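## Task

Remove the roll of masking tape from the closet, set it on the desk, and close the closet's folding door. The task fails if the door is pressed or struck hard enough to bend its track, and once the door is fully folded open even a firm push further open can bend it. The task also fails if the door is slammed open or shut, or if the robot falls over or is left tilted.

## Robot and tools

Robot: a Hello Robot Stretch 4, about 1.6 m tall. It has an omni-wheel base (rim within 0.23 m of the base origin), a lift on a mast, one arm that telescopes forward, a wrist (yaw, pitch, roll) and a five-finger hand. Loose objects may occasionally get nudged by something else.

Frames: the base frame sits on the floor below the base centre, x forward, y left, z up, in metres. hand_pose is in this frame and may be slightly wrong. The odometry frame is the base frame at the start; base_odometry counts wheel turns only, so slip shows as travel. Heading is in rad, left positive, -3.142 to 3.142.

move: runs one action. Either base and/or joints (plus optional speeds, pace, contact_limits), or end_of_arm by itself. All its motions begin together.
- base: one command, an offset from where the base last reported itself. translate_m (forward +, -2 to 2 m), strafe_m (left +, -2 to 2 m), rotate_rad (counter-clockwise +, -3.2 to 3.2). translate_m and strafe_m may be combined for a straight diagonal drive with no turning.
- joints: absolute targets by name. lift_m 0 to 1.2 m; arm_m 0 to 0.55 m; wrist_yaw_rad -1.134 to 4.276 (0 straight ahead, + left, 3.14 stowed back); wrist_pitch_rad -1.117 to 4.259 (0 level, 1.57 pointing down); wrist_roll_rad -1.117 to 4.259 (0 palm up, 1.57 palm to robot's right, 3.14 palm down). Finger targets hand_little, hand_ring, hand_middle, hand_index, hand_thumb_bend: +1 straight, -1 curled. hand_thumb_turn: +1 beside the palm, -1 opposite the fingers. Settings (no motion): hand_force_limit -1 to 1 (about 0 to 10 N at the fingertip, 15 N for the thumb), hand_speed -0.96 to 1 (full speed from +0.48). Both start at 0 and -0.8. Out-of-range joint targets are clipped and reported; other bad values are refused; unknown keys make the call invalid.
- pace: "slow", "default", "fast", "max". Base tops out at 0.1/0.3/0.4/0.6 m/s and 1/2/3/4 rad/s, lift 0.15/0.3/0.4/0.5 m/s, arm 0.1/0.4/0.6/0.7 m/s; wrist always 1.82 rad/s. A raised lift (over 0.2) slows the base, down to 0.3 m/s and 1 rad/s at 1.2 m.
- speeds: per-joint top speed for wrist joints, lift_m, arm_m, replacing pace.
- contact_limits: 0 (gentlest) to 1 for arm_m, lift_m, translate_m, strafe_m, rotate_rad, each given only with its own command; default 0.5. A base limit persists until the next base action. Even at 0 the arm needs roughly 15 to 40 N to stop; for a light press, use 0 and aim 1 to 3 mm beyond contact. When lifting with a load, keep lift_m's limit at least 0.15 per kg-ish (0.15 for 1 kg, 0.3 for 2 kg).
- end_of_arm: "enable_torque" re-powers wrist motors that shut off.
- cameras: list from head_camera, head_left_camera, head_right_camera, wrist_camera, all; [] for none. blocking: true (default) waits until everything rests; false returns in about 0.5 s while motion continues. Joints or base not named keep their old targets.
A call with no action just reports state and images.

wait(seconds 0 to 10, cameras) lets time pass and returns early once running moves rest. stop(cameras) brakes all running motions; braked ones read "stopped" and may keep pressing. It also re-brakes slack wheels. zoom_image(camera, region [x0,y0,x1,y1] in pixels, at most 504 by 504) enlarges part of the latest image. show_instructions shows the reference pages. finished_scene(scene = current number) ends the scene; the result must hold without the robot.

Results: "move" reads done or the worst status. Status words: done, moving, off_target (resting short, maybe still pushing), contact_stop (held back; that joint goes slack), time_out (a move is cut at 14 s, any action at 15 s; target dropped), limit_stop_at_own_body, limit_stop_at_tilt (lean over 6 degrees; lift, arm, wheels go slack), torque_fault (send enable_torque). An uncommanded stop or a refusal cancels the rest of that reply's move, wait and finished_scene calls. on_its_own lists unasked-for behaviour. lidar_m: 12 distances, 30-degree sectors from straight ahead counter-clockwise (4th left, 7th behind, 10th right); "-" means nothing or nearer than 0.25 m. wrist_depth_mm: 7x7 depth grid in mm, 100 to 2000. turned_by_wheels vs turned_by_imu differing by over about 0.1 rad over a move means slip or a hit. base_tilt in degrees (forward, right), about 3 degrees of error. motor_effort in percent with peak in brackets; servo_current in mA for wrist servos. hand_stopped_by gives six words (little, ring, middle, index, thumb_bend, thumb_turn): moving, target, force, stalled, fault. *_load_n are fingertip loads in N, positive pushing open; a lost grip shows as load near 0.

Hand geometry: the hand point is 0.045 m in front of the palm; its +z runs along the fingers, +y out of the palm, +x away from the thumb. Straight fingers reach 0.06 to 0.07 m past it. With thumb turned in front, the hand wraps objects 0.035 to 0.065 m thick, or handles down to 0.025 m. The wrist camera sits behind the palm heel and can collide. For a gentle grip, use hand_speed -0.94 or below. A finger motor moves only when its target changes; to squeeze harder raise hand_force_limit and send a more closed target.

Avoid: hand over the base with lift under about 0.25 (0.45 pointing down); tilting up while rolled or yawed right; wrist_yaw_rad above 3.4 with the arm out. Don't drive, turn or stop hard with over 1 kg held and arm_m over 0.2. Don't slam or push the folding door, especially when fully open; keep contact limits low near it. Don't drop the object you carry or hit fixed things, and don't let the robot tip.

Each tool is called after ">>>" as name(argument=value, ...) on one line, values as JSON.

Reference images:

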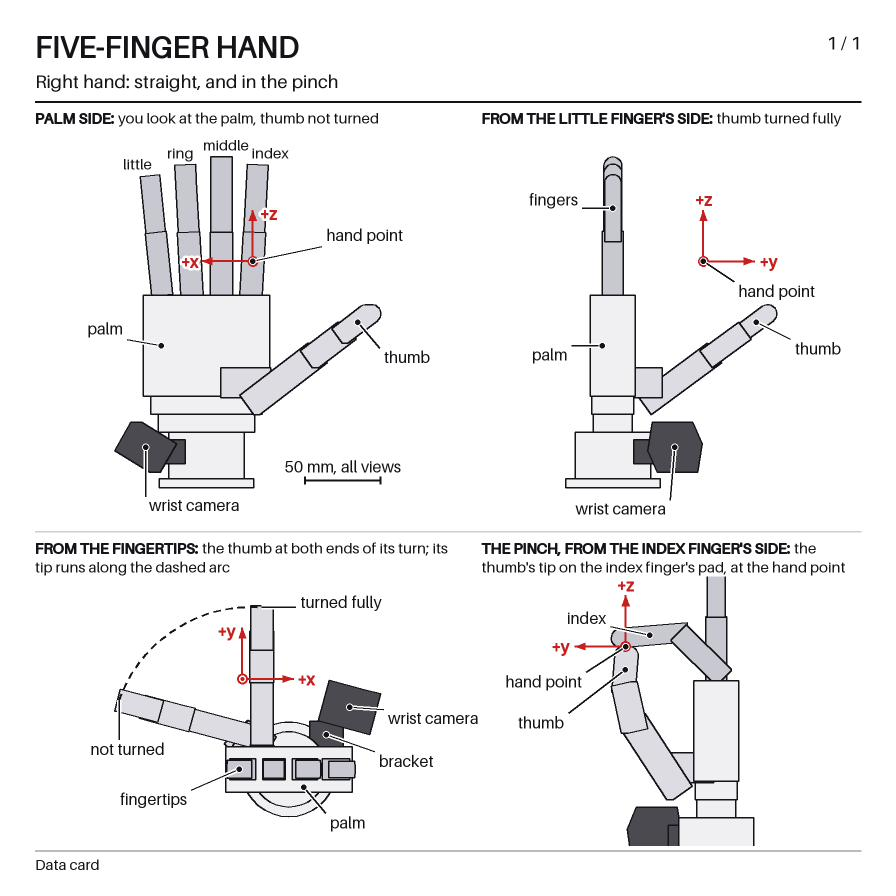

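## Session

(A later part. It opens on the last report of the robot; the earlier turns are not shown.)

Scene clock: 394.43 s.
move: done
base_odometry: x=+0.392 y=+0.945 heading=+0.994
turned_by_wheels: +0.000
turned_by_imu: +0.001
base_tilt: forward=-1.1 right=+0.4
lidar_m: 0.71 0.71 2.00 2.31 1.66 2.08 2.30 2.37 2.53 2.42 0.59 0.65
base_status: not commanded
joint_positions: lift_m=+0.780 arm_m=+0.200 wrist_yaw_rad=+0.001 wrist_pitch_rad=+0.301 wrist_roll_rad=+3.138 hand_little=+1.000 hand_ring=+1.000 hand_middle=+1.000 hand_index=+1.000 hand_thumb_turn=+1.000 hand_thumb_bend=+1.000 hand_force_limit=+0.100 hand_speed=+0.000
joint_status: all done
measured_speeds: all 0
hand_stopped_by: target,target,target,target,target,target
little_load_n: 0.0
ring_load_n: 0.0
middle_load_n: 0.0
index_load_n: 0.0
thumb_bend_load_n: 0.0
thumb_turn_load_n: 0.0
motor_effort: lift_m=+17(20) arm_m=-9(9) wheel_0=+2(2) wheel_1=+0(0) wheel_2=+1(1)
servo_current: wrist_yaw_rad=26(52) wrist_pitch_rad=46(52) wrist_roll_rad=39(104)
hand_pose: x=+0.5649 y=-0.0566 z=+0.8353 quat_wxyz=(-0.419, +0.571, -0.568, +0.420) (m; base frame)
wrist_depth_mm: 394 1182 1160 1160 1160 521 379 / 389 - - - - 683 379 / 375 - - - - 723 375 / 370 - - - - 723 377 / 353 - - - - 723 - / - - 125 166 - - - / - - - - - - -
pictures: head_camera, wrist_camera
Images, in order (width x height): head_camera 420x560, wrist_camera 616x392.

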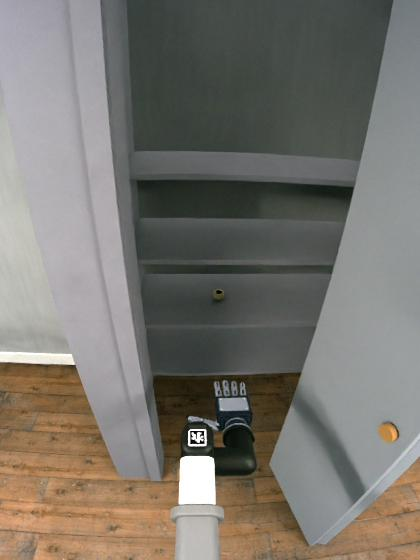

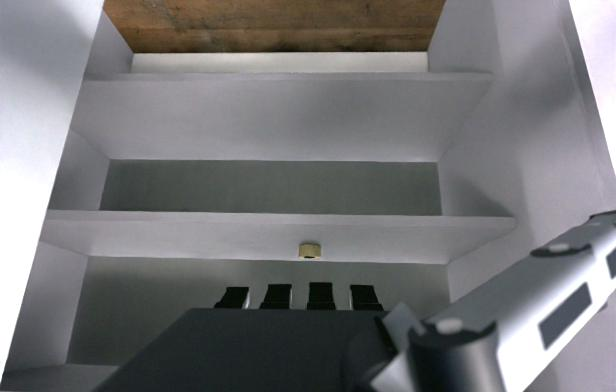

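>>> move(joints={"arm_m": 0.45, "lift_m": 0.74}, cameras=["wrist_camera", "head_camera"])

>>> zoom_image(camera="wrist_camera", region=[210, 150, 410, 310])

Scene clock: 448.77 s.
move: done
base_odometry: x=+0.392 y=+0.945 heading=+0.994
turned_by_wheels: +0.000
turned_by_imu: +0.001
base_tilt: forward=-1.1 right=+0.4
lidar_m: 0.71 0.71 2.03 2.30 1.65 2.09 2.30 2.37 2.54 2.43 0.58 0.62
base_status: not commanded
joint_positions: lift_m=+0.740 arm_m=+0.450 wrist_yaw_rad=+0.001 wrist_pitch_rad=+0.301 wrist_roll_rad=+3.138 hand_little=+1.000 hand_ring=+1.000 hand_middle=+1.000 hand_index=+1.000 hand_thumb_turn=+1.000 hand_thumb_bend=+1.000 hand_force_limit=+0.100 hand_speed=+0.000
joint_status: all done
measured_speeds: all 0
hand_stopped_by: target,target,target,target,target,target
little_load_n: 0.0
ring_load_n: 0.0
middle_load_n: 0.0
index_load_n: 0.0
thumb_bend_load_n: 0.0
thumb_turn_load_n: 0.0
motor_effort: lift_m=+17(22) arm_m=+9(13) wheel_0=+2(2) wheel_1=+0(0) wheel_2=+1(1)
servo_current: wrist_yaw_rad=33(46) wrist_pitch_rad=39(59) wrist_roll_rad=52(65)
hand_pose: x=+0.8142 y=-0.0566 z=+0.7953 quat_wxyz=(-0.419, +0.571, -0.568, +0.420) (m; base frame)
wrist_depth_mm: 564 559 559 554 549 564 512 / - - - - - - 539 / - - - - - 691 535 / - - - - - - 530 / - - 809 778 788 - - / 788 778 768 166 750 - - / 750 759 - - - - -
pictures: head_camera, wrist_camera
Images, in order (width x height): head_camera 420x560, wrist_camera 616x392.

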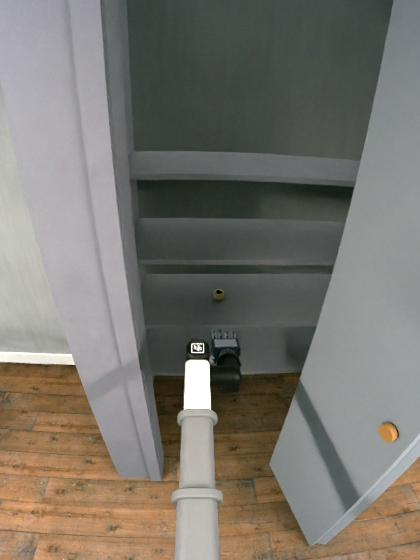

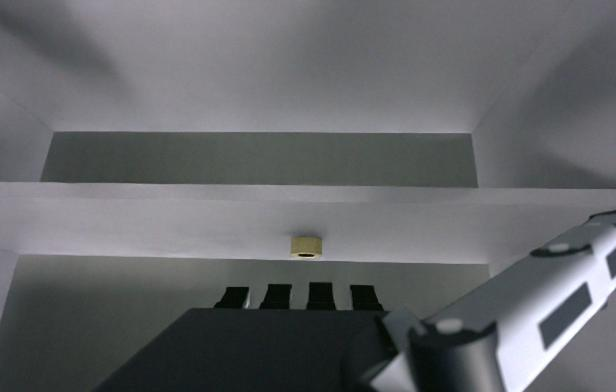

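Scaled by 2.520.

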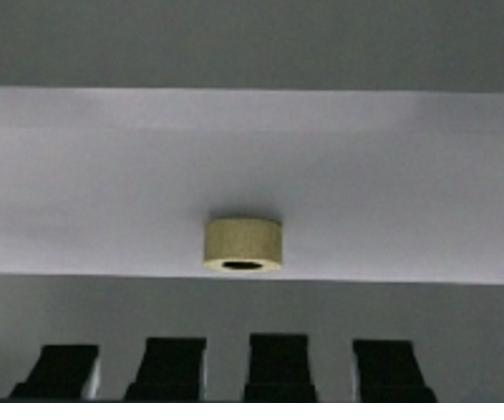

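>>> move(joints={"arm_m": 0.3, "lift_m": 0.66, "wrist_pitch_rad": 0}, cameras=["wrist_camera"])

>>> zoom_image(camera="wrist_camera", region=[200, 120, 480, 280])

Scene clock: 490.00 s.
move: done
base_odometry: x=+0.392 y=+0.945 heading=+0.994
turned_by_wheels: +0.000
turned_by_imu: +0.001
base_tilt: forward=-1.2 right=+0.4
lidar_m: 0.72 0.72 2.00 2.31 1.67 2.09 2.29 2.38 2.54 2.42 0.59 0.65
base_status: not commanded
joint_positions: lift_m=+0.660 arm_m=+0.300 wrist_yaw_rad=+0.001 wrist_pitch_rad=+0.011 wrist_roll_rad=+3.138 hand_little=+1.000 hand_ring=+1.000 hand_middle=+1.000 hand_index=+1.000 hand_thumb_turn=+1.000 hand_thumb_bend=+1.000 hand_force_limit=+0.100 hand_speed=+0.000
joint_status: all done
measured_speeds: all 0
hand_stopped_by: target,target,target,target,target,target
little_load_n: 0.0
ring_load_n: 0.0
middle_load_n: 0.0
index_load_n: 0.0
thumb_bend_load_n: 0.0
thumb_turn_load_n: 0.0
motor_effort: lift_m=+17(20) arm_m=-8(11) wheel_0=+2(2) wheel_1=+0(0) wheel_2=+1(1)
servo_current: wrist_yaw_rad=33(39) wrist_pitch_rad=72(176) wrist_roll_rad=52(72)
hand_pose: x=+0.6921 y=-0.0566 z=+0.7759 quat_wxyz=(-0.497, +0.504, -0.502, +0.498) (m; base frame)
wrist_depth_mm: - - - - - 699 544 / - - - - - 750 544 / - - - - - 759 517 / - - - - - 741 512 / - - - - - 741 - / - - 125 166 - - - / - - - - - - -
pictures: wrist_camera
Images, in order (width x height): wrist_camera 616x392.

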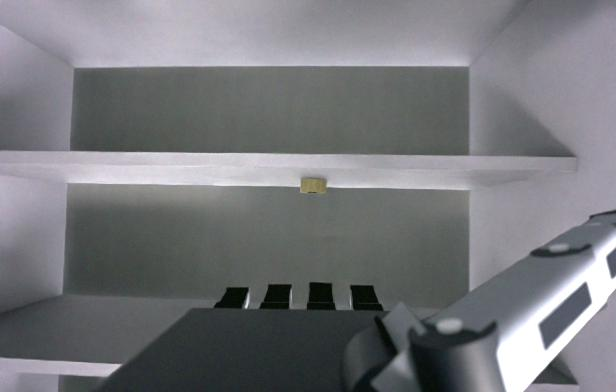

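Scaled by 1.800.

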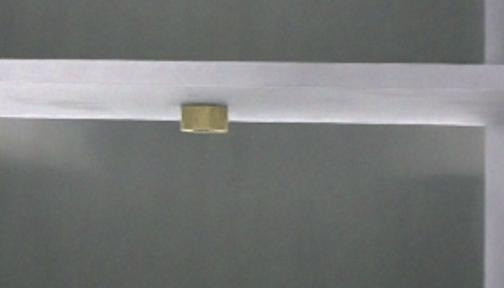

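>>> move(base={"translate_m": 0.4, "strafe_m": -0.032}, joints={"arm_m": 0.15, "lift_m": 0.665, "wrist_pitch_rad": 0.2}, contact_limits={"translate_m": 0.2}, cameras=["wrist_camera", "head_camera", "head_right_camera"])

>>> zoom_image(camera="wrist_camera", region=[230, 150, 430, 310])

Scene clock: 573.80 s.
move: done
base_odometry: x=+0.637 y=+1.263 heading=+0.994
turned_by_wheels: +0.000
turned_by_imu: +0.003
base_tilt: forward=-1.1 right=+0.4
lidar_m: 0.63 0.35 0.45 2.35 1.94 2.20 2.71 2.79 2.49 0.38 0.40 0.46
base_status: done
joint_positions: lift_m=+0.665 arm_m=+0.150 wrist_yaw_rad=+0.001 wrist_pitch_rad=+0.201 wrist_roll_rad=+3.138 hand_little=+1.000 hand_ring=+1.000 hand_middle=+1.000 hand_index=+1.000 hand_thumb_turn=+1.000 hand_thumb_bend=+1.000 hand_force_limit=+0.100 hand_speed=+0.000
joint_status: all done
measured_speeds: all 0
hand_stopped_by: target,target,target,target,target,target
little_load_n: 0.0
ring_load_n: 0.0
middle_load_n: 0.0
index_load_n: 0.0
thumb_bend_load_n: 0.0
thumb_turn_load_n: 0.0
motor_effort: lift_m=+25(31) arm_m=-9(11) wheel_0=-1(7) wheel_1=+1(6) wheel_2=+0(10)
servo_current: wrist_yaw_rad=20(46) wrist_pitch_rad=46(85) wrist_roll_rad=52(78)
contact_limits: translate_m 0.2
hand_pose: x=+0.5262 y=-0.0566 z=+0.7396 quat_wxyz=(-0.447, +0.549, -0.546, +0.448) (m; base frame)
wrist_depth_mm: 554 549 544 539 535 535 525 / - - - - - - 569 / 768 759 759 741 732 723 591 / - - - - 707 707 591 / 715 699 691 683 676 676 - / 691 676 676 166 661 - - / 661 661 - - - - -
pictures: head_camera, head_right_camera, wrist_camera
Images, in order (width x height): head_camera 420x560, head_right_camera 420x672, wrist_camera 616x392.

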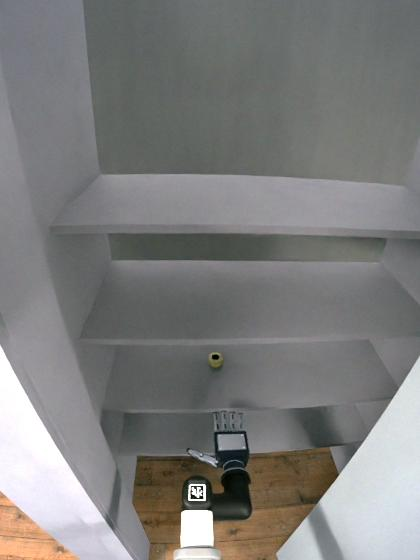

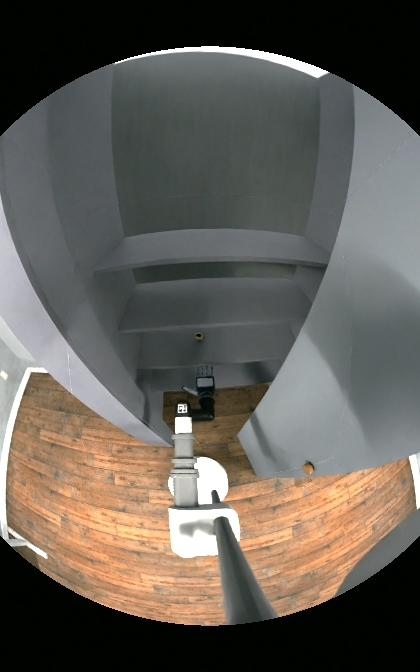

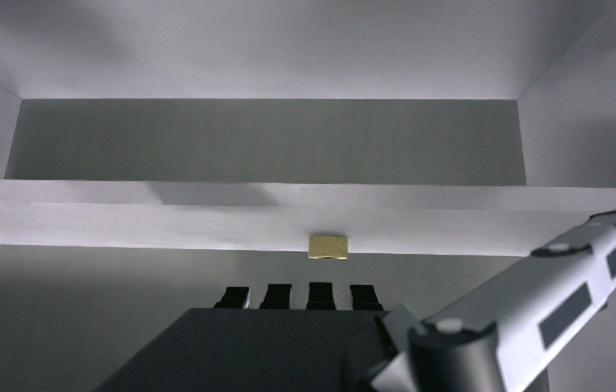

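Scaled by 2.520.

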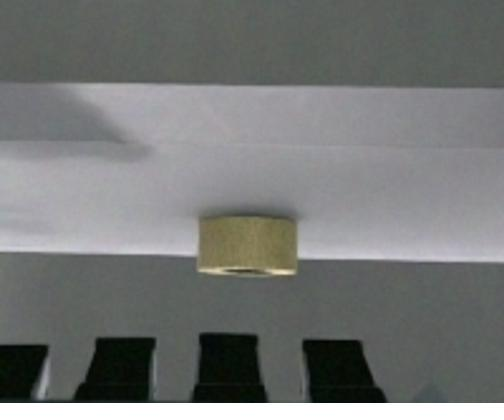

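>>> move(joints={"arm_m": 0.461, "lift_m": 0.652}, speeds={"arm_m": 0.2}, contact_limits={"arm_m": 0}, cameras=["wrist_camera", "head_camera", "head_left_camera"])

>>> zoom_image(camera="wrist_camera", region=[200, 130, 440, 330])

Scene clock: 593.40 s.
move: done
base_odometry: x=+0.637 y=+1.263 heading=+0.994
turned_by_wheels: +0.000
turned_by_imu: +0.002
base_tilt: forward=-1.1 right=+0.4
lidar_m: 0.63 0.36 0.44 2.34 1.95 2.19 2.69 2.80 2.50 0.39 0.41 0.47
base_status: not commanded
joint_positions: lift_m=+0.652 arm_m=+0.461 wrist_yaw_rad=+0.001 wrist_pitch_rad=+0.201 wrist_roll_rad=+3.138 hand_little=+1.000 hand_ring=+1.000 hand_middle=+1.000 hand_index=+1.000 hand_thumb_turn=+1.000 hand_thumb_bend=+1.000 hand_force_limit=+0.100 hand_speed=+0.000
joint_status: all done
measured_speeds: all 0
hand_stopped_by: target,target,target,target,target,target
little_load_n: 0.0
ring_load_n: 0.0
middle_load_n: 0.0
index_load_n: 0.0
thumb_bend_load_n: 0.0
thumb_turn_load_n: -0.5
motor_effort: lift_m=+17(24) arm_m=+9(12) wheel_0=-1(1) wheel_1=+1(1) wheel_2=+0(0)
servo_current: wrist_yaw_rad=33(46) wrist_pitch_rad=46(59) wrist_roll_rad=13(78)
contact_limits: arm_m 0; translate_m 0.2
hand_pose: x=+0.8366 y=-0.0566 z=+0.7272 quat_wxyz=(-0.447, +0.549, -0.546, +0.448) (m; base frame)
wrist_depth_mm: - - - - - - - / - - - - - - - / - - - 107 111 103 - / - - - 152 151 - - / 392 387 382 377 373 368 - / 377 375 370 166 362 - - / 366 366 - - - - -
pictures: head_camera, head_left_camera, wrist_camera
Images, in order (width x height): head_camera 420x560, head_left_camera 420x672, wrist_camera 616x392.

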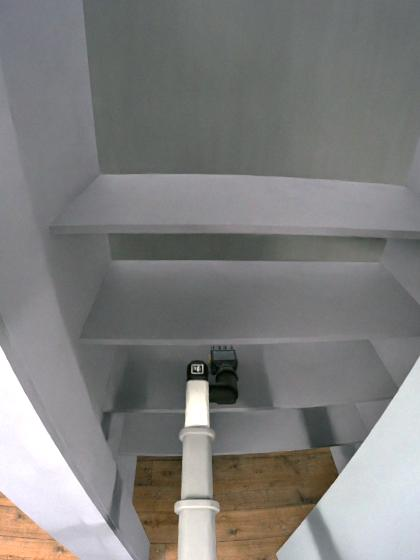

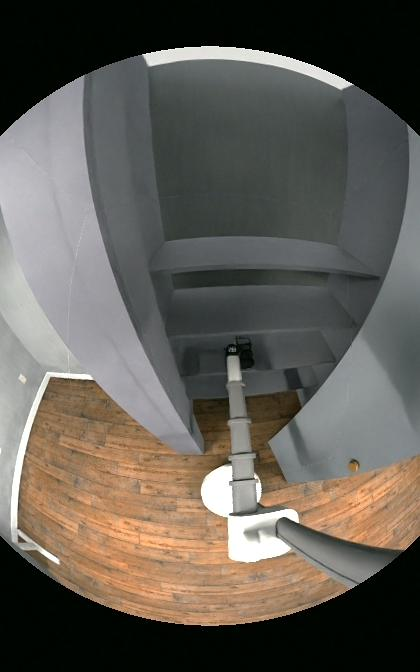

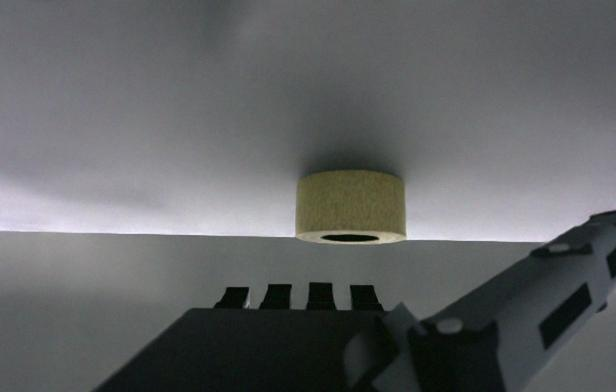

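Scaled by 2.100.

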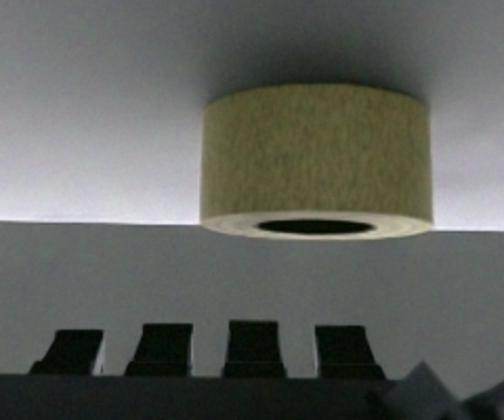

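>>> move(joints={"hand_index": 0.5, "hand_middle": 0.5, "hand_speed": -0.4, "hand_force_limit": -0.6, "lift_m": 0.648}, cameras=["wrist_camera"])

Scene clock: 604.43 s.
move: done
base_odometry: x=+0.637 y=+1.263 heading=+0.994
turned_by_wheels: +0.000
turned_by_imu: +0.001
base_tilt: forward=-1.1 right=+0.4
lidar_m: 0.63 0.36 0.42 2.35 1.91 2.22 2.70 2.79 2.52 0.39 0.40 0.48
base_status: not commanded
joint_positions: lift_m=+0.648 arm_m=+0.461 wrist_yaw_rad=+0.001 wrist_pitch_rad=+0.201 wrist_roll_rad=+3.138 hand_little=+1.000 hand_ring=+1.000 hand_middle=+0.500 hand_index=+0.500 hand_thumb_turn=+1.000 hand_thumb_bend=+1.000 hand_force_limit=-0.600 hand_speed=-0.400
joint_status: all done
measured_speeds: all 0
hand_stopped_by: target,target,target,target,target,target
little_load_n: 0.0
ring_load_n: 0.0
middle_load_n: 0.0
index_load_n: 0.5
thumb_bend_load_n: 0.0
thumb_turn_load_n: 0.0
motor_effort: lift_m=+17(19) arm_m=+9(9) wheel_0=-1(1) wheel_1=+1(2) wheel_2=+0(0)
servo_current: wrist_yaw_rad=46(46) wrist_pitch_rad=39(52) wrist_roll_rad=26(65)
contact_limits: arm_m 0; translate_m 0.2
hand_pose: x=+0.8366 y=-0.0566 z=+0.7232 quat_wxyz=(-0.447, +0.549, -0.546, +0.448) (m; base frame)
wrist_depth_mm: - - - - - - - / - - - - - - - / 110 101 - 113 111 102 - / - - - 151 148 - - / 389 387 384 192 370 370 - / 379 373 370 153 170 - - / 366 362 - - - - -
pictures: wrist_camera
Images, in order (width x height): wrist_camera 616x392.

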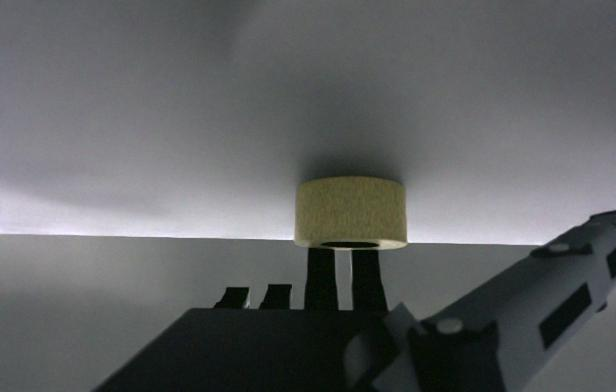

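>>> move(joints={"arm_m": 0.365}, speeds={"arm_m": 0.05}, contact_limits={"arm_m": 0}, cameras=["wrist_camera"])

Scene clock: 610.80 s.
move: done
base_odometry: x=+0.637 y=+1.263 heading=+0.994
turned_by_wheels: +0.000
turned_by_imu: +0.002
base_tilt: forward=-1.1 right=+0.5
lidar_m: 0.63 0.36 0.45 2.35 1.91 2.20 2.70 2.79 2.51 0.39 0.40 0.47
base_status: not commanded
joint_positions: lift_m=+0.648 arm_m=+0.365 wrist_yaw_rad=+0.001 wrist_pitch_rad=+0.201 wrist_roll_rad=+3.138 hand_little=+1.000 hand_ring=+1.000 hand_middle=+0.500 hand_index=+0.500 hand_thumb_turn=+1.000 hand_thumb_bend=+1.000 hand_force_limit=-0.600 hand_speed=-0.400
joint_status: all done
measured_speeds: all 0
hand_stopped_by: target,target,target,target,target,target
little_load_n: 0.0
ring_load_n: 0.0
middle_load_n: 0.0
index_load_n: 0.5
thumb_bend_load_n: 0.0
thumb_turn_load_n: 0.0
motor_effort: lift_m=+17(17) arm_m=-9(13) wheel_0=-1(1) wheel_1=+1(2) wheel_2=+0(0)
servo_current: wrist_yaw_rad=20(46) wrist_pitch_rad=46(52) wrist_roll_rad=26(65)
contact_limits: arm_m 0; translate_m 0.2
hand_pose: x=+0.7412 y=-0.0566 z=+0.7232 quat_wxyz=(-0.447, +0.549, -0.546, +0.448) (m; base frame)
wrist_depth_mm: - - - - - - - / - - - - - - - / 110 102 - 106 111 103 - / - - - 151 148 - - / 488 480 477 187 189 459 - / 473 469 466 154 161 - - / 455 455 - - - - -
pictures: wrist_camera
Images, in order (width x height): wrist_camera 616x392.

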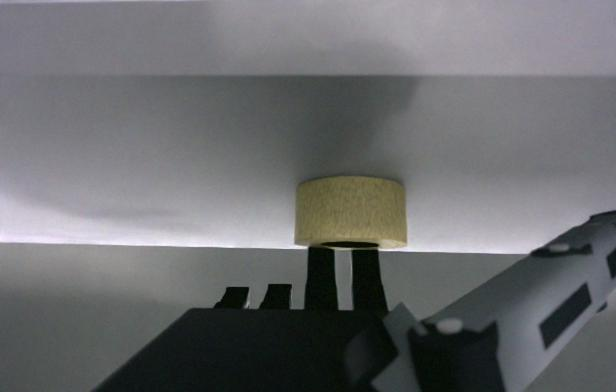

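>>> move(joints={"hand_index": 1, "hand_middle": 1, "hand_speed": 0.2, "lift_m": 0.652})

>>> move(joints={"lift_m": 0.764, "wrist_pitch_rad": 0.4, "arm_m": 0.399, "hand_thumb_turn": -1, "hand_thumb_bend": 1, "hand_index": 0.8, "hand_middle": 0.8, "hand_ring": 0.8, "hand_little": 0.8, "hand_speed": -0.3}, cameras=["wrist_camera", "head_camera"])

Scene clock: 623.53 s.
move: done
base_odometry: x=+0.637 y=+1.263 heading=+0.994
turned_by_wheels: +0.000
turned_by_imu: +0.001
base_tilt: forward=-1.1 right=+0.4
lidar_m: 0.63 0.34 0.44 2.34 1.91 2.18 2.70 2.78 2.50 0.39 0.40 0.44
base_status: not commanded
joint_positions: lift_m=+0.652 arm_m=+0.365 wrist_yaw_rad=+0.001 wrist_pitch_rad=+0.201 wrist_roll_rad=+3.138 hand_little=+1.000 hand_ring=+1.000 hand_middle=+1.000 hand_index=+1.000 hand_thumb_turn=+1.000 hand_thumb_bend=+1.000 hand_force_limit=-0.600 hand_speed=+0.200
joint_status: all done
measured_speeds: all 0
hand_stopped_by: target,target,target,target,target,target
little_load_n: 0.0
ring_load_n: 0.0
middle_load_n: 0.0
index_load_n: 0.0
thumb_bend_load_n: 0.0
thumb_turn_load_n: -0.5
motor_effort: lift_m=+25(27) arm_m=-9(10) wheel_0=-1(1) wheel_1=+1(1) wheel_2=+0(0)
servo_current: wrist_yaw_rad=33(39) wrist_pitch_rad=46(52) wrist_roll_rad=26(65)
contact_limits: arm_m 0; translate_m 0.2
hand_pose: x=+0.7412 y=-0.0566 z=+0.7266 quat_wxyz=(-0.447, +0.549, -0.546, +0.448) (m; base frame)
wrist_depth_mm: - - - - - - - / - - - - - - - / - - 106 112 104 102 - / - - - 153 149 - - / 488 480 477 473 466 462 - / 477 469 466 166 452 - - / 455 452 - - - - -
pictures: none

Scene clock: 625.37 s.
move: off_target
base_odometry: x=+0.637 y=+1.263 heading=+0.994
turned_by_wheels: +0.000
turned_by_imu: +0.000
base_tilt: forward=-1.1 right=+0.5
lidar_m: 0.63 0.35 0.44 2.34 1.93 2.20 2.69 2.79 2.51 0.40 0.41 0.47
base_status: not commanded
joint_positions: lift_m=+0.764 arm_m=+0.399 wrist_yaw_rad=+0.001 wrist_pitch_rad=+0.401 wrist_roll_rad=+3.140 hand_little=+0.800 hand_ring=+0.800 hand_middle=+0.800 hand_index=+0.800 hand_thumb_turn=+0.780 hand_thumb_bend=+1.000 hand_force_limit=-0.600 hand_speed=-0.300
joint_status: hand_thumb_turn off_target (ended at +0.780, target -1.000); the others done
measured_speeds: all 0
hand_stopped_by: target,target,target,target,target,force
little_load_n: 0.0
ring_load_n: 0.0
middle_load_n: -0.5
index_load_n: -0.5
thumb_bend_load_n: 0.0
thumb_turn_load_n: 0.0
motor_effort: lift_m=+25(31) arm_m=+8(12) wheel_0=-1(1) wheel_1=+1(1) wheel_2=-1(1)
servo_current: wrist_yaw_rad=39(46) wrist_pitch_rad=39(98) wrist_roll_rad=39(72)
contact_limits: translate_m 0.2
hand_pose: x=+0.7500 y=-0.0565 z=+0.8000 quat_wxyz=(-0.390, +0.590, -0.589, +0.391) (m; base frame)
wrist_depth_mm: - - - 175 - - - / - - - 187 179 - - / - - - - - - - / - - - - - - - / 488 480 473 469 469 466 - / 459 452 171 160 186 - - / 430 433 - - - - -
pictures: head_camera, wrist_camera
Images, in order (width x height): head_camera 420x560, wrist_camera 616x392.

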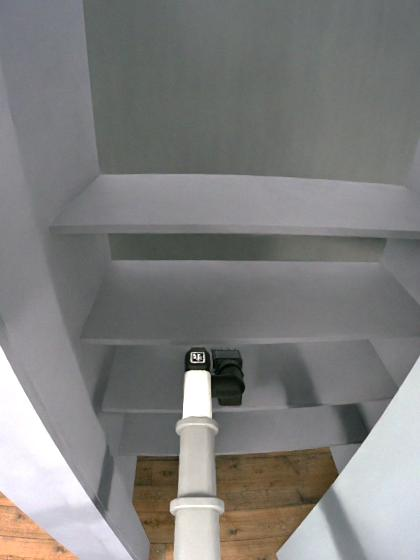

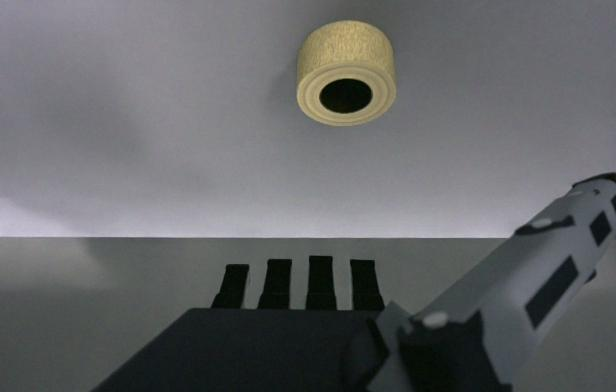

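>>> move(joints={"hand_thumb_turn": -0.99, "hand_force_limit": 0.2, "hand_speed": -0.2}, cameras=["wrist_camera"])

Scene clock: 631.13 s.
move: done
base_odometry: x=+0.637 y=+1.263 heading=+0.994
turned_by_wheels: +0.000
turned_by_imu: +0.001
base_tilt: forward=-1.1 right=+0.5
lidar_m: 0.63 0.35 0.43 2.34 1.93 2.18 2.71 2.80 2.50 0.40 0.41 0.47
base_status: not commanded
joint_positions: lift_m=+0.764 arm_m=+0.399 wrist_yaw_rad=+0.001 wrist_pitch_rad=+0.401 wrist_roll_rad=+3.140 hand_little=+0.800 hand_ring=+0.800 hand_middle=+0.800 hand_index=+0.800 hand_thumb_turn=-0.990 hand_thumb_bend=+1.000 hand_force_limit=+0.200 hand_speed=-0.200
joint_status: all done
measured_speeds: all 0
hand_stopped_by: target,target,target,target,target,target
little_load_n: 0.0
ring_load_n: 0.0
middle_load_n: 0.0
index_load_n: 0.0
thumb_bend_load_n: 0.0
thumb_turn_load_n: 0.0
motor_effort: lift_m=+25(25) arm_m=+9(9) wheel_0=-1(1) wheel_1=+1(2) wheel_2=-1(1)
servo_current: wrist_yaw_rad=39(52) wrist_pitch_rad=39(52) wrist_roll_rad=52(65)
contact_limits: translate_m 0.2
hand_pose: x=+0.7500 y=-0.0565 z=+0.8000 quat_wxyz=(-0.390, +0.590, -0.589, +0.391) (m; base frame)
wrist_depth_mm: - - - 176 - - - / - - - 115 - - - / - - - - - - - / - - - - - - - / 488 480 477 473 - 466 455 / 459 452 171 159 - 439 433 / 430 430 - - - - 407
pictures: wrist_camera
Images, in order (width x height): wrist_camera 616x392.

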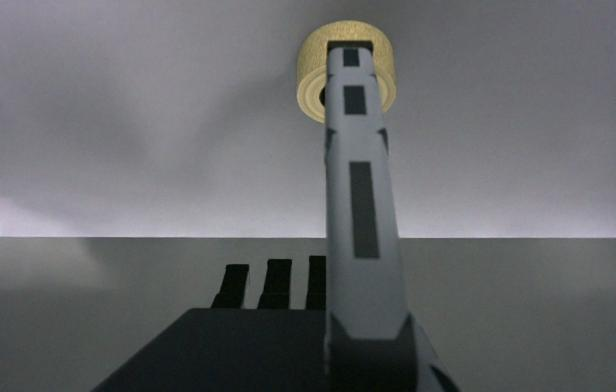

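>>> move(joints={"hand_thumb_bend": 0.75, "arm_m": 0.396, "lift_m": 0.74}, pace="slow", cameras=["wrist_camera"])

Scene clock: 637.03 s.
move: done
base_odometry: x=+0.637 y=+1.263 heading=+0.994
turned_by_wheels: +0.000
turned_by_imu: +0.001
base_tilt: forward=-1.1 right=+0.4
lidar_m: 0.63 0.36 0.44 2.35 1.93 2.18 2.70 2.79 2.52 0.38 0.41 0.48
base_status: not commanded
joint_positions: lift_m=+0.740 arm_m=+0.396 wrist_yaw_rad=+0.001 wrist_pitch_rad=+0.401 wrist_roll_rad=+3.140 hand_little=+0.800 hand_ring=+0.800 hand_middle=+0.800 hand_index=+0.800 hand_thumb_turn=-0.990 hand_thumb_bend=+0.750 hand_force_limit=+0.200 hand_speed=-0.200
joint_status: all done
measured_speeds: all 0
hand_stopped_by: target,target,target,target,target,target
little_load_n: 0.0
ring_load_n: 0.0
middle_load_n: 0.0
index_load_n: 0.0
thumb_bend_load_n: 0.0
thumb_turn_load_n: 0.0
motor_effort: lift_m=+17(24) arm_m=-9(12) wheel_0=-1(1) wheel_1=+1(2) wheel_2=-1(1)
servo_current: wrist_yaw_rad=20(46) wrist_pitch_rad=52(52) wrist_roll_rad=20(59)
contact_limits: translate_m 0.2
hand_pose: x=+0.7477 y=-0.0565 z=+0.7767 quat_wxyz=(-0.390, +0.590, -0.589, +0.391) (m; base frame)
wrist_depth_mm: - - - - - - - / - - - 165 167 - - / - - - 174 - - - / - - - - - - - / 480 480 469 - - - 455 / 462 455 171 159 - 442 436 / 433 433 - - - - 410
pictures: wrist_camera
Images, in order (width x height): wrist_camera 616x392.

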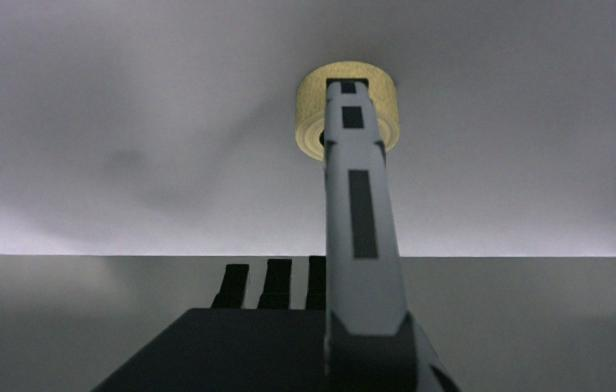

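>>> move(joints={"arm_m": 0.387}, pace="slow")

>>> move(joints={"lift_m": 0.716}, speeds={"lift_m": 0.04}, contact_limits={"lift_m": 0}, cameras=["wrist_camera"])

>>> zoom_image(camera="wrist_camera", region=[240, 60, 460, 260])

Scene clock: 646.00 s.
move: done
base_odometry: x=+0.637 y=+1.263 heading=+0.994
turned_by_wheels: +0.000
turned_by_imu: +0.001
base_tilt: forward=-1.1 right=+0.4
lidar_m: 0.64 0.35 0.42 2.35 1.93 2.19 2.70 2.79 2.51 0.39 0.39 0.47
base_status: not commanded
joint_positions: lift_m=+0.740 arm_m=+0.387 wrist_yaw_rad=+0.001 wrist_pitch_rad=+0.401 wrist_roll_rad=+3.140 hand_little=+0.800 hand_ring=+0.800 hand_middle=+0.800 hand_index=+0.800 hand_thumb_turn=-0.990 hand_thumb_bend=+0.750 hand_force_limit=+0.200 hand_speed=-0.200
joint_status: all done
measured_speeds: all 0
hand_stopped_by: target,target,target,target,target,target
little_load_n: 0.0
ring_load_n: -0.5
middle_load_n: -0.5
index_load_n: 0.0
thumb_bend_load_n: 0.0
thumb_turn_load_n: 0.0
motor_effort: lift_m=+16(17) arm_m=-9(12) wheel_0=-1(1) wheel_1=+1(2) wheel_2=-1(1)
servo_current: wrist_yaw_rad=33(46) wrist_pitch_rad=46(52) wrist_roll_rad=52(65)
contact_limits: translate_m 0.2
hand_pose: x=+0.7387 y=-0.0565 z=+0.7767 quat_wxyz=(-0.390, +0.590, -0.589, +0.391) (m; base frame)
wrist_depth_mm: - - - - - - - / - - - 173 - - - / - - - 176 - - - / - - - - - - - / 492 488 484 - - - 459 / 469 462 171 159 - 452 442 / 442 445 - - - - 418
pictures: none

Scene clock: 647.03 s.
move: done
base_odometry: x=+0.637 y=+1.263 heading=+0.994
turned_by_wheels: +0.000
turned_by_imu: +0.000
base_tilt: forward=-1.1 right=+0.4
lidar_m: 0.62 0.35 0.44 2.35 1.92 2.18 2.70 2.80 2.50 0.38 0.40 0.46
base_status: not commanded
joint_positions: lift_m=+0.716 arm_m=+0.387 wrist_yaw_rad=+0.001 wrist_pitch_rad=+0.401 wrist_roll_rad=+3.140 hand_little=+0.800 hand_ring=+0.800 hand_middle=+0.800 hand_index=+0.800 hand_thumb_turn=-0.990 hand_thumb_bend=+0.750 hand_force_limit=+0.200 hand_speed=-0.200
joint_status: all done
measured_speeds: all 0
hand_stopped_by: target,target,target,target,target,target
little_load_n: 0.0
ring_load_n: 0.0
middle_load_n: 0.0
index_load_n: 0.0
thumb_bend_load_n: 0.0
thumb_turn_load_n: 0.0
motor_effort: lift_m=+17(20) arm_m=-9(10) wheel_0=-1(1) wheel_1=+1(1) wheel_2=-1(1)
servo_current: wrist_yaw_rad=33(39) wrist_pitch_rad=46(52) wrist_roll_rad=46(59)
contact_limits: lift_m 0; translate_m 0.2
hand_pose: x=+0.7387 y=-0.0565 z=+0.7527 quat_wxyz=(-0.390, +0.590, -0.589, +0.391) (m; base frame)
wrist_depth_mm: - - - - - - - / - - - - - - - / - - - 166 - - - / - - - - - - - / - - - - - - - / 469 466 171 159 - 452 442 / 442 442 - - - - 418
pictures: wrist_camera
Images, in order (width x height): wrist_camera 616x392.

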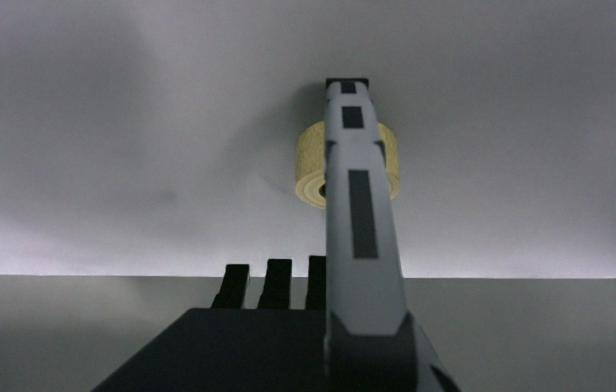

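Scaled by 2.291.

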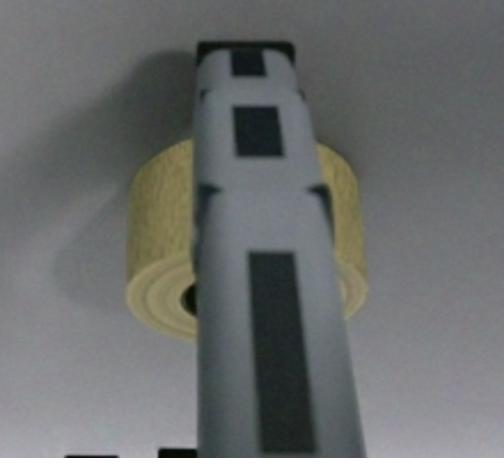

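>>> move(joints={"lift_m": 0.775, "wrist_pitch_rad": 0.55, "arm_m": 0.410, "hand_thumb_bend": 0.65}, pace="slow")

>>> move(joints={"lift_m": 0.733}, speeds={"lift_m": 0.05}, contact_limits={"lift_m": 0}, cameras=["wrist_camera"])

>>> zoom_image(camera="wrist_camera", region=[240, 60, 460, 260])

Scene clock: 663.53 s.
move: done
base_odometry: x=+0.637 y=+1.263 heading=+0.994
turned_by_wheels: +0.000
turned_by_imu: +0.001
base_tilt: forward=-1.1 right=+0.5
lidar_m: 0.62 0.35 0.45 2.34 1.93 2.18 2.71 2.79 2.50 0.40 0.40 0.46
base_status: not commanded
joint_positions: lift_m=+0.775 arm_m=+0.410 wrist_yaw_rad=+0.001 wrist_pitch_rad=+0.550 wrist_roll_rad=+3.140 hand_little=+0.800 hand_ring=+0.800 hand_middle=+0.800 hand_index=+0.800 hand_thumb_turn=-0.990 hand_thumb_bend=+0.650 hand_force_limit=+0.200 hand_speed=-0.200
joint_status: all done
measured_speeds: all 0
hand_stopped_by: target,target,target,target,target,target
little_load_n: 0.0
ring_load_n: 0.0
middle_load_n: 0.5
index_load_n: 0.0
thumb_bend_load_n: 0.0
thumb_turn_load_n: 0.0
motor_effort: lift_m=+25(30) arm_m=+8(13) wheel_0=-1(1) wheel_1=+1(2) wheel_2=-1(1)
servo_current: wrist_yaw_rad=20(46) wrist_pitch_rad=39(104) wrist_roll_rad=52(65)
contact_limits: translate_m 0.2
hand_pose: x=+0.7379 y=-0.0565 z=+0.7857 quat_wxyz=(-0.345, +0.618, -0.616, +0.345) (m; base frame)
wrist_depth_mm: - - - - - - - / - - - 189 - - - / - - - 187 - - - / - - - - - - - / - - - - - - - / 469 466 159 160 - - 445 / 436 439 - - - - 415
pictures: none

Scene clock: 664.83 s.
move: done
base_odometry: x=+0.637 y=+1.263 heading=+0.994
turned_by_wheels: +0.000
turned_by_imu: +0.000
base_tilt: forward=-1.1 right=+0.4
lidar_m: 0.64 0.35 0.43 2.33 1.93 2.21 2.70 2.78 2.50 0.40 0.40 0.48
base_status: not commanded
joint_positions: lift_m=+0.733 arm_m=+0.410 wrist_yaw_rad=+0.001 wrist_pitch_rad=+0.550 wrist_roll_rad=+3.140 hand_little=+0.800 hand_ring=+0.800 hand_middle=+0.800 hand_index=+0.800 hand_thumb_turn=-0.990 hand_thumb_bend=+0.650 hand_force_limit=+0.200 hand_speed=-0.200
joint_status: all done
measured_speeds: all 0
hand_stopped_by: target,target,target,target,target,target
little_load_n: 0.0
ring_load_n: 0.0
middle_load_n: 0.0
index_load_n: 0.0
thumb_bend_load_n: 0.0
thumb_turn_load_n: 0.0
motor_effort: lift_m=+17(23) arm_m=+9(9) wheel_0=-1(1) wheel_1=+1(1) wheel_2=-1(1)
servo_current: wrist_yaw_rad=20(39) wrist_pitch_rad=33(52) wrist_roll_rad=39(65)
contact_limits: lift_m 0; translate_m 0.2
hand_pose: x=+0.7379 y=-0.0565 z=+0.7444 quat_wxyz=(-0.345, +0.618, -0.616, +0.345) (m; base frame)
wrist_depth_mm: - - - - - - - / - - - - - - - / - - - 114 - - - / - - - 171 - - - / - - - - - - - / - - 138 159 - - - / 436 439 - - - - 413
pictures: wrist_camera
Images, in order (width x height): wrist_camera 616x392.

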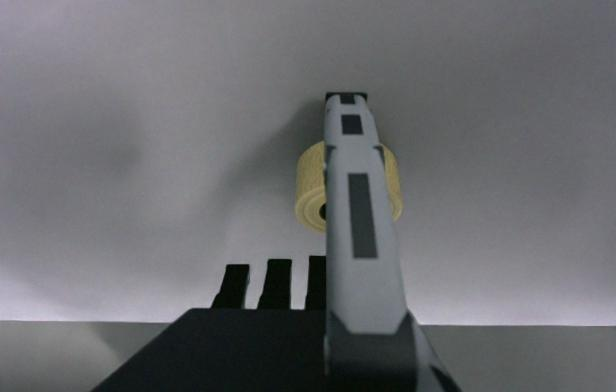

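Scaled by 2.291.

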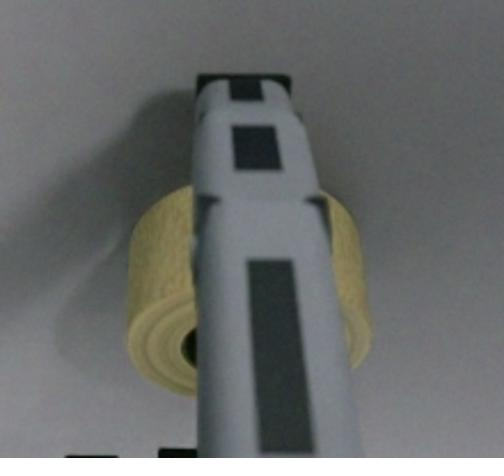

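>>> move(joints={"arm_m": 0.418}, pace="slow")

>>> move(joints={"hand_index": 0.0, "hand_middle": 0.0, "hand_thumb_bend": 0.3, "hand_speed": -0.8, "hand_force_limit": -0.3}, cameras=["wrist_camera"])

>>> zoom_image(camera="wrist_camera", region=[240, 60, 460, 260])

Scene clock: 670.23 s.
move: done
base_odometry: x=+0.637 y=+1.263 heading=+0.994
turned_by_wheels: +0.000
turned_by_imu: +0.001
base_tilt: forward=-1.1 right=+0.4
lidar_m: 0.63 0.36 0.43 2.34 1.94 2.19 2.71 2.78 2.52 0.39 0.39 0.48
base_status: not commanded
joint_positions: lift_m=+0.733 arm_m=+0.418 wrist_yaw_rad=+0.001 wrist_pitch_rad=+0.550 wrist_roll_rad=+3.140 hand_little=+0.800 hand_ring=+0.800 hand_middle=+0.800 hand_index=+0.800 hand_thumb_turn=-0.990 hand_thumb_bend=+0.650 hand_force_limit=+0.200 hand_speed=-0.200
joint_status: all done
measured_speeds: all 0
hand_stopped_by: target,target,target,target,target,target
little_load_n: 0.0
ring_load_n: 0.0
middle_load_n: 0.0
index_load_n: 0.0
thumb_bend_load_n: 0.0
thumb_turn_load_n: 0.0
motor_effort: lift_m=+17(17) arm_m=+9(12) wheel_0=+0(1) wheel_1=+1(2) wheel_2=-1(1)
servo_current: wrist_yaw_rad=33(46) wrist_pitch_rad=46(46) wrist_roll_rad=33(65)
contact_limits: lift_m 0; translate_m 0.2
hand_pose: x=+0.7459 y=-0.0565 z=+0.7444 quat_wxyz=(-0.345, +0.618, -0.616, +0.345) (m; base frame)
wrist_depth_mm: - - - - - - - / - - - - - - - / - - - 154 - - - / - - - 166 - - - / - - - - - - - / 449 - 138 159 - - - / 427 433 - - - - 407
pictures: none

Scene clock: 671.93 s.
move: off_target
base_odometry: x=+0.637 y=+1.263 heading=+0.994
turned_by_wheels: +0.000
turned_by_imu: +0.000
base_tilt: forward=-1.1 right=+0.5
lidar_m: 0.63 0.35 0.43 2.34 1.91 2.20 2.70 2.80 2.51 0.39 0.40 0.47
base_status: not commanded
joint_positions: lift_m=+0.733 arm_m=+0.418 wrist_yaw_rad=+0.001 wrist_pitch_rad=+0.550 wrist_roll_rad=+3.140 hand_little=+0.800 hand_ring=+0.800 hand_middle=+0.285 hand_index=+0.285 hand_thumb_turn=-0.990 hand_thumb_bend=+0.391 hand_force_limit=-0.300 hand_speed=-0.800
joint_status: hand_middle off_target (ended at +0.285, target +0.000); hand_index off_target (ended at +0.285, target +0.000); hand_thumb_bend off_target (ended at +0.391, target +0.300); the others done
measured_speeds: all 0
hand_stopped_by: target,target,force,force,force,target
little_load_n: 0.0
ring_load_n: 0.0
middle_load_n: 4.5
index_load_n: 6.5
thumb_bend_load_n: 10.5
thumb_turn_load_n: 0.0
motor_effort: lift_m=+17(17) arm_m=+8(9) wheel_0=-1(1) wheel_1=+1(1) wheel_2=-1(1)
servo_current: wrist_yaw_rad=39(52) wrist_pitch_rad=46(59) wrist_roll_rad=59(65)
contact_limits: lift_m 0; translate_m 0.2
hand_pose: x=+0.7459 y=-0.0565 z=+0.7444 quat_wxyz=(-0.345, +0.618, -0.616, +0.345) (m; base frame)
wrist_depth_mm: - - - - - - - / - - - - - - - / - - - 155 159 - - / - - - 164 - - - / - - - - - - - / 452 - 138 158 - - - / 430 433 - - - - 407
pictures: wrist_camera
Images, in order (width x height): wrist_camera 616x392.

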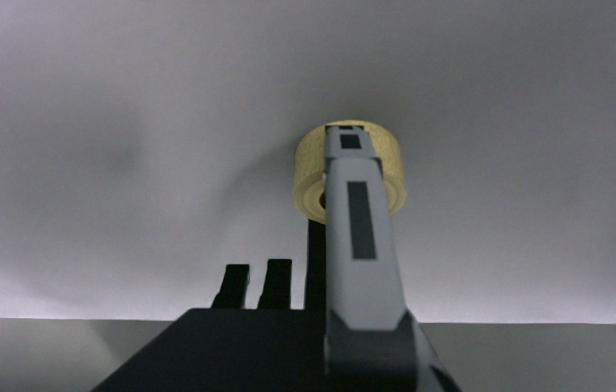

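Scaled by 2.291.

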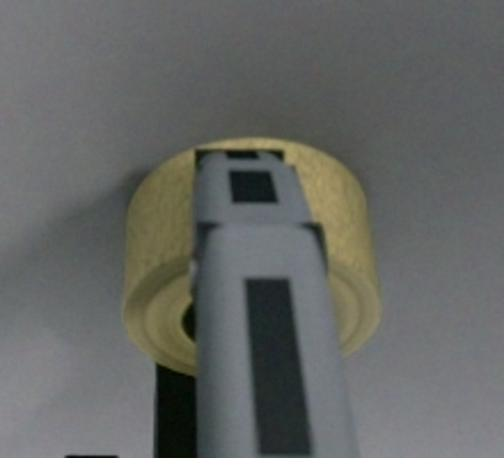

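>>> move(joints={"lift_m": 0.76}, pace="slow", cameras=["wrist_camera"])

Scene clock: 674.93 s.
move: done
base_odometry: x=+0.637 y=+1.263 heading=+0.994
turned_by_wheels: +0.000
turned_by_imu: +0.001
base_tilt: forward=-1.1 right=+0.5
lidar_m: 0.63 0.35 0.43 2.34 1.93 2.21 2.72 2.78 2.49 0.40 0.41 0.48
base_status: not commanded
joint_positions: lift_m=+0.760 arm_m=+0.418 wrist_yaw_rad=+0.001 wrist_pitch_rad=+0.551 wrist_roll_rad=+3.140 hand_little=+0.800 hand_ring=+0.800 hand_middle=+0.285 hand_index=+0.285 hand_thumb_turn=-0.990 hand_thumb_bend=+0.391 hand_force_limit=-0.300 hand_speed=-0.800
joint_status: all done
measured_speeds: all 0
hand_stopped_by: target,target,force,force,force,target
little_load_n: 0.0
ring_load_n: 0.0
middle_load_n: 4.5
index_load_n: 6.5
thumb_bend_load_n: 10.5
thumb_turn_load_n: 0.5
motor_effort: lift_m=+25(29) arm_m=+9(9) wheel_0=-1(1) wheel_1=+1(2) wheel_2=-1(1)
servo_current: wrist_yaw_rad=26(39) wrist_pitch_rad=52(52) wrist_roll_rad=72(78)
contact_limits: translate_m 0.2
hand_pose: x=+0.7458 y=-0.0565 z=+0.7707 quat_wxyz=(-0.345, +0.618, -0.616, +0.345) (m; base frame)
wrist_depth_mm: - - - - - - - / - - - - - - - / - - - 151 135 - - / - - - 165 - - - / - - - - - - - / 455 452 138 157 - - 430 / 427 433 - - - - 407
pictures: wrist_camera
Images, in order (width x height): wrist_camera 616x392.

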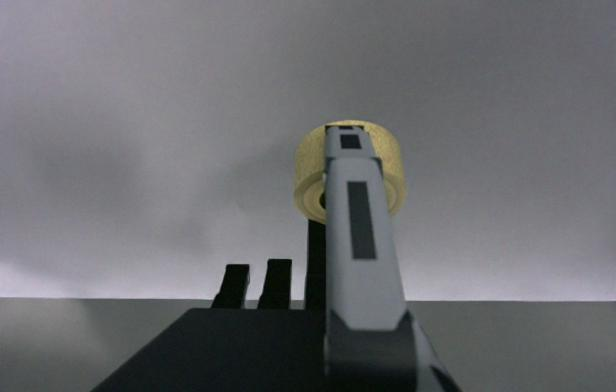

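>>> move(joints={"arm_m": 0.1})

>>> move(base={"translate_m": -1.15}, joints={"lift_m": 0.95})

>>> move(base={"rotate_rad": 1.575}, pace="slow", cameras=["all"])

Scene clock: 683.40 s.
move: done
base_odometry: x=+0.637 y=+1.263 heading=+0.994
turned_by_wheels: +0.000
turned_by_imu: +0.001
base_tilt: forward=-1.1 right=+0.5
lidar_m: 0.63 0.35 0.43 2.34 1.93 2.21 2.70 2.79 2.51 0.40 0.41 0.47
base_status: not commanded
joint_positions: lift_m=+0.760 arm_m=+0.100 wrist_yaw_rad=+0.001 wrist_pitch_rad=+0.551 wrist_roll_rad=+3.140 hand_little=+0.800 hand_ring=+0.800 hand_middle=+0.285 hand_index=+0.285 hand_thumb_turn=-0.990 hand_thumb_bend=+0.391 hand_force_limit=-0.300 hand_speed=-0.800
joint_status: all done
measured_speeds: all 0
hand_stopped_by: target,target,force,force,force,target
little_load_n: 0.0
ring_load_n: 0.0
middle_load_n: 4.5
index_load_n: 6.5
thumb_bend_load_n: 10.5
thumb_turn_load_n: 0.0
motor_effort: lift_m=+25(26) arm_m=-9(14) wheel_0=-1(1) wheel_1=+1(1) wheel_2=-1(1)
servo_current: wrist_yaw_rad=33(39) wrist_pitch_rad=52(52) wrist_roll_rad=46(65)
contact_limits: translate_m 0.2
hand_pose: x=+0.4285 y=-0.0565 z=+0.7707 quat_wxyz=(-0.345, +0.618, -0.616, +0.345) (m; base frame)
wrist_depth_mm: 917 917 931 917 931 866 591 / 580 1025 580 559 569 569 544 / - - - 151 135 - 559 / - - - 165 - 715 591 / - - - - - 768 591 / - - 138 157 - - - / 723 741 - - - - 559
pictures: none

Scene clock: 688.73 s.
move: done
base_odometry: x=+0.010 y=+0.298 heading=+0.994
turned_by_wheels: +0.000
turned_by_imu: -0.001
base_tilt: forward=-1.1 right=+0.5
lidar_m: 1.43 1.51 2.43 1.52 1.56 1.60 1.55 1.63 2.16 2.41 2.50 1.20
base_status: done
joint_positions: lift_m=+0.950 arm_m=+0.100 wrist_yaw_rad=+0.001 wrist_pitch_rad=+0.551 wrist_roll_rad=+3.140 hand_little=+0.800 hand_ring=+0.800 hand_middle=+0.285 hand_index=+0.285 hand_thumb_turn=-0.990 hand_thumb_bend=+0.391 hand_force_limit=-0.300 hand_speed=-0.800
joint_status: all done
measured_speeds: all 0
hand_stopped_by: target,target,force,force,force,target
little_load_n: 0.0
ring_load_n: 0.0
middle_load_n: 4.0
index_load_n: 6.5
thumb_bend_load_n: 10.5
thumb_turn_load_n: 0.0
motor_effort: lift_m=+24(31) arm_m=-8(9) wheel_0=-1(7) wheel_1=-1(6) wheel_2=-1(11)
servo_current: wrist_yaw_rad=39(52) wrist_pitch_rad=59(59) wrist_roll_rad=46(78)
hand_pose: x=+0.4285 y=-0.0565 z=+0.9607 quat_wxyz=(-0.345, +0.618, -0.616, +0.345) (m; base frame)
wrist_depth_mm: 1138 1118 1118 1138 1118 1118 1078 / 1366 1308 1281 1308 1281 1281 1281 / 1576 1618 1499 1430 167 1537 1499 / 1983 1808 - 1756 - 1863 1808 / - - - - - - - / - - 138 157 - - - / - - - - - - -
pictures: none

Scene clock: 691.60 s.
move: done
base_odometry: x=+0.010 y=+0.298 heading=+2.569
turned_by_wheels: +1.574
turned_by_imu: +1.555
base_tilt: forward=-1.1 right=+0.4
lidar_m: 1.51 1.59 1.59 1.54 1.60 2.16 2.42 2.51 1.20 1.41 1.53 2.41
base_status: done
joint_positions: lift_m=+0.950 arm_m=+0.100 wrist_yaw_rad=+0.001 wrist_pitch_rad=+0.551 wrist_roll_rad=+3.140 hand_little=+0.800 hand_ring=+0.800 hand_middle=+0.285 hand_index=+0.285 hand_thumb_turn=-0.990 hand_thumb_bend=+0.391 hand_force_limit=-0.300 hand_speed=-0.800
joint_status: not commanded
measured_speeds: all 0
hand_stopped_by: target,target,force,force,force,target
little_load_n: 0.0
ring_load_n: 0.0
middle_load_n: 4.5
index_load_n: 6.5
thumb_bend_load_n: 10.5
thumb_turn_load_n: 0.0
motor_effort: lift_m=+24(25) arm_m=-9(10) wheel_0=-1(7) wheel_1=-3(6) wheel_2=-2(7)
servo_current: wrist_yaw_rad=33(46) wrist_pitch_rad=39(59) wrist_roll_rad=46(78)
hand_pose: x=+0.4285 y=-0.0565 z=+0.9607 quat_wxyz=(-0.345, +0.618, -0.616, +0.345) (m; base frame)
wrist_depth_mm: 1160 1138 1118 1138 1098 1118 1118 / 1336 1308 1308 1308 1255 1281 1281 / 1576 1537 1576 1430 168 1537 1499 / 1983 1983 1921 1756 - 1808 1863 / - - - - - - - / - - 172 160 - - - / - - - - - - -
pictures: head_camera, head_left_camera, head_right_camera, wrist_camera
Images, in order (width x height): head_camera 420x560, head_left_camera 420x672, head_right_camera 420x672, wrist_camera 616x392.

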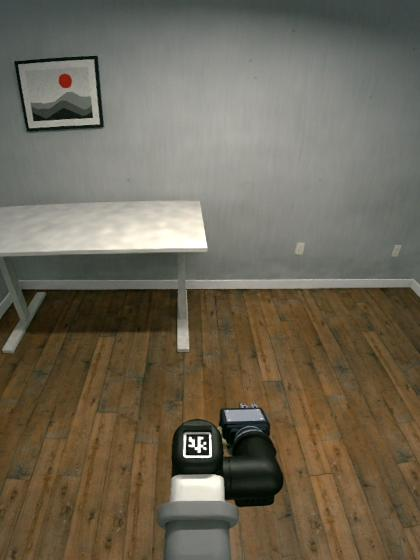

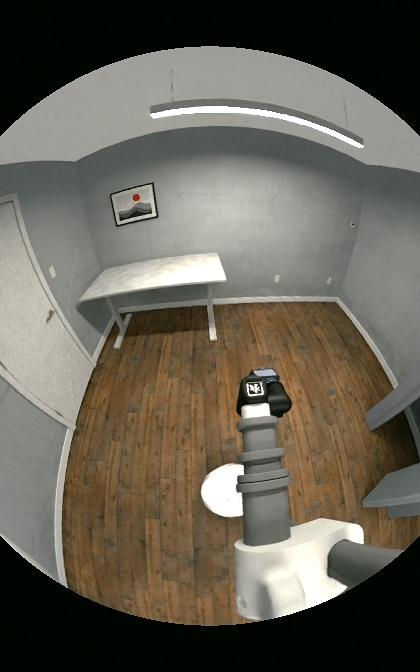

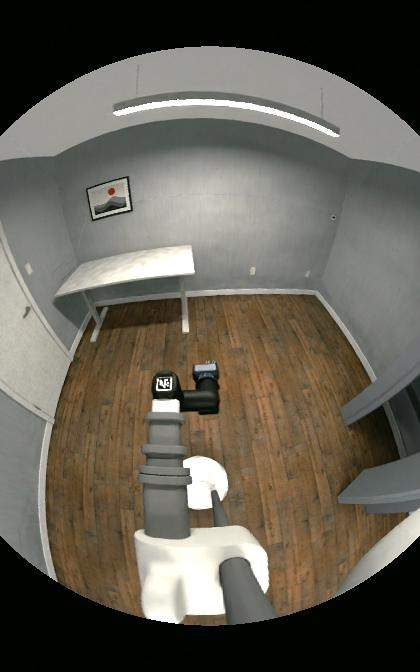

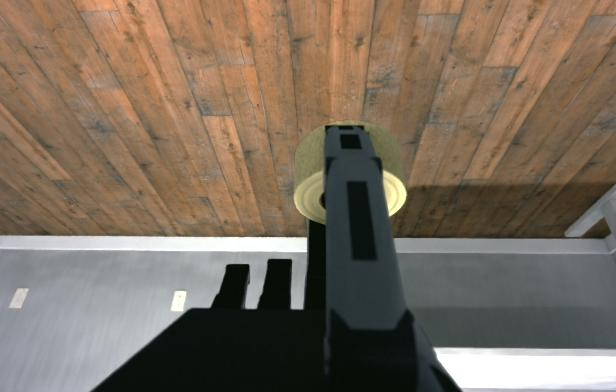

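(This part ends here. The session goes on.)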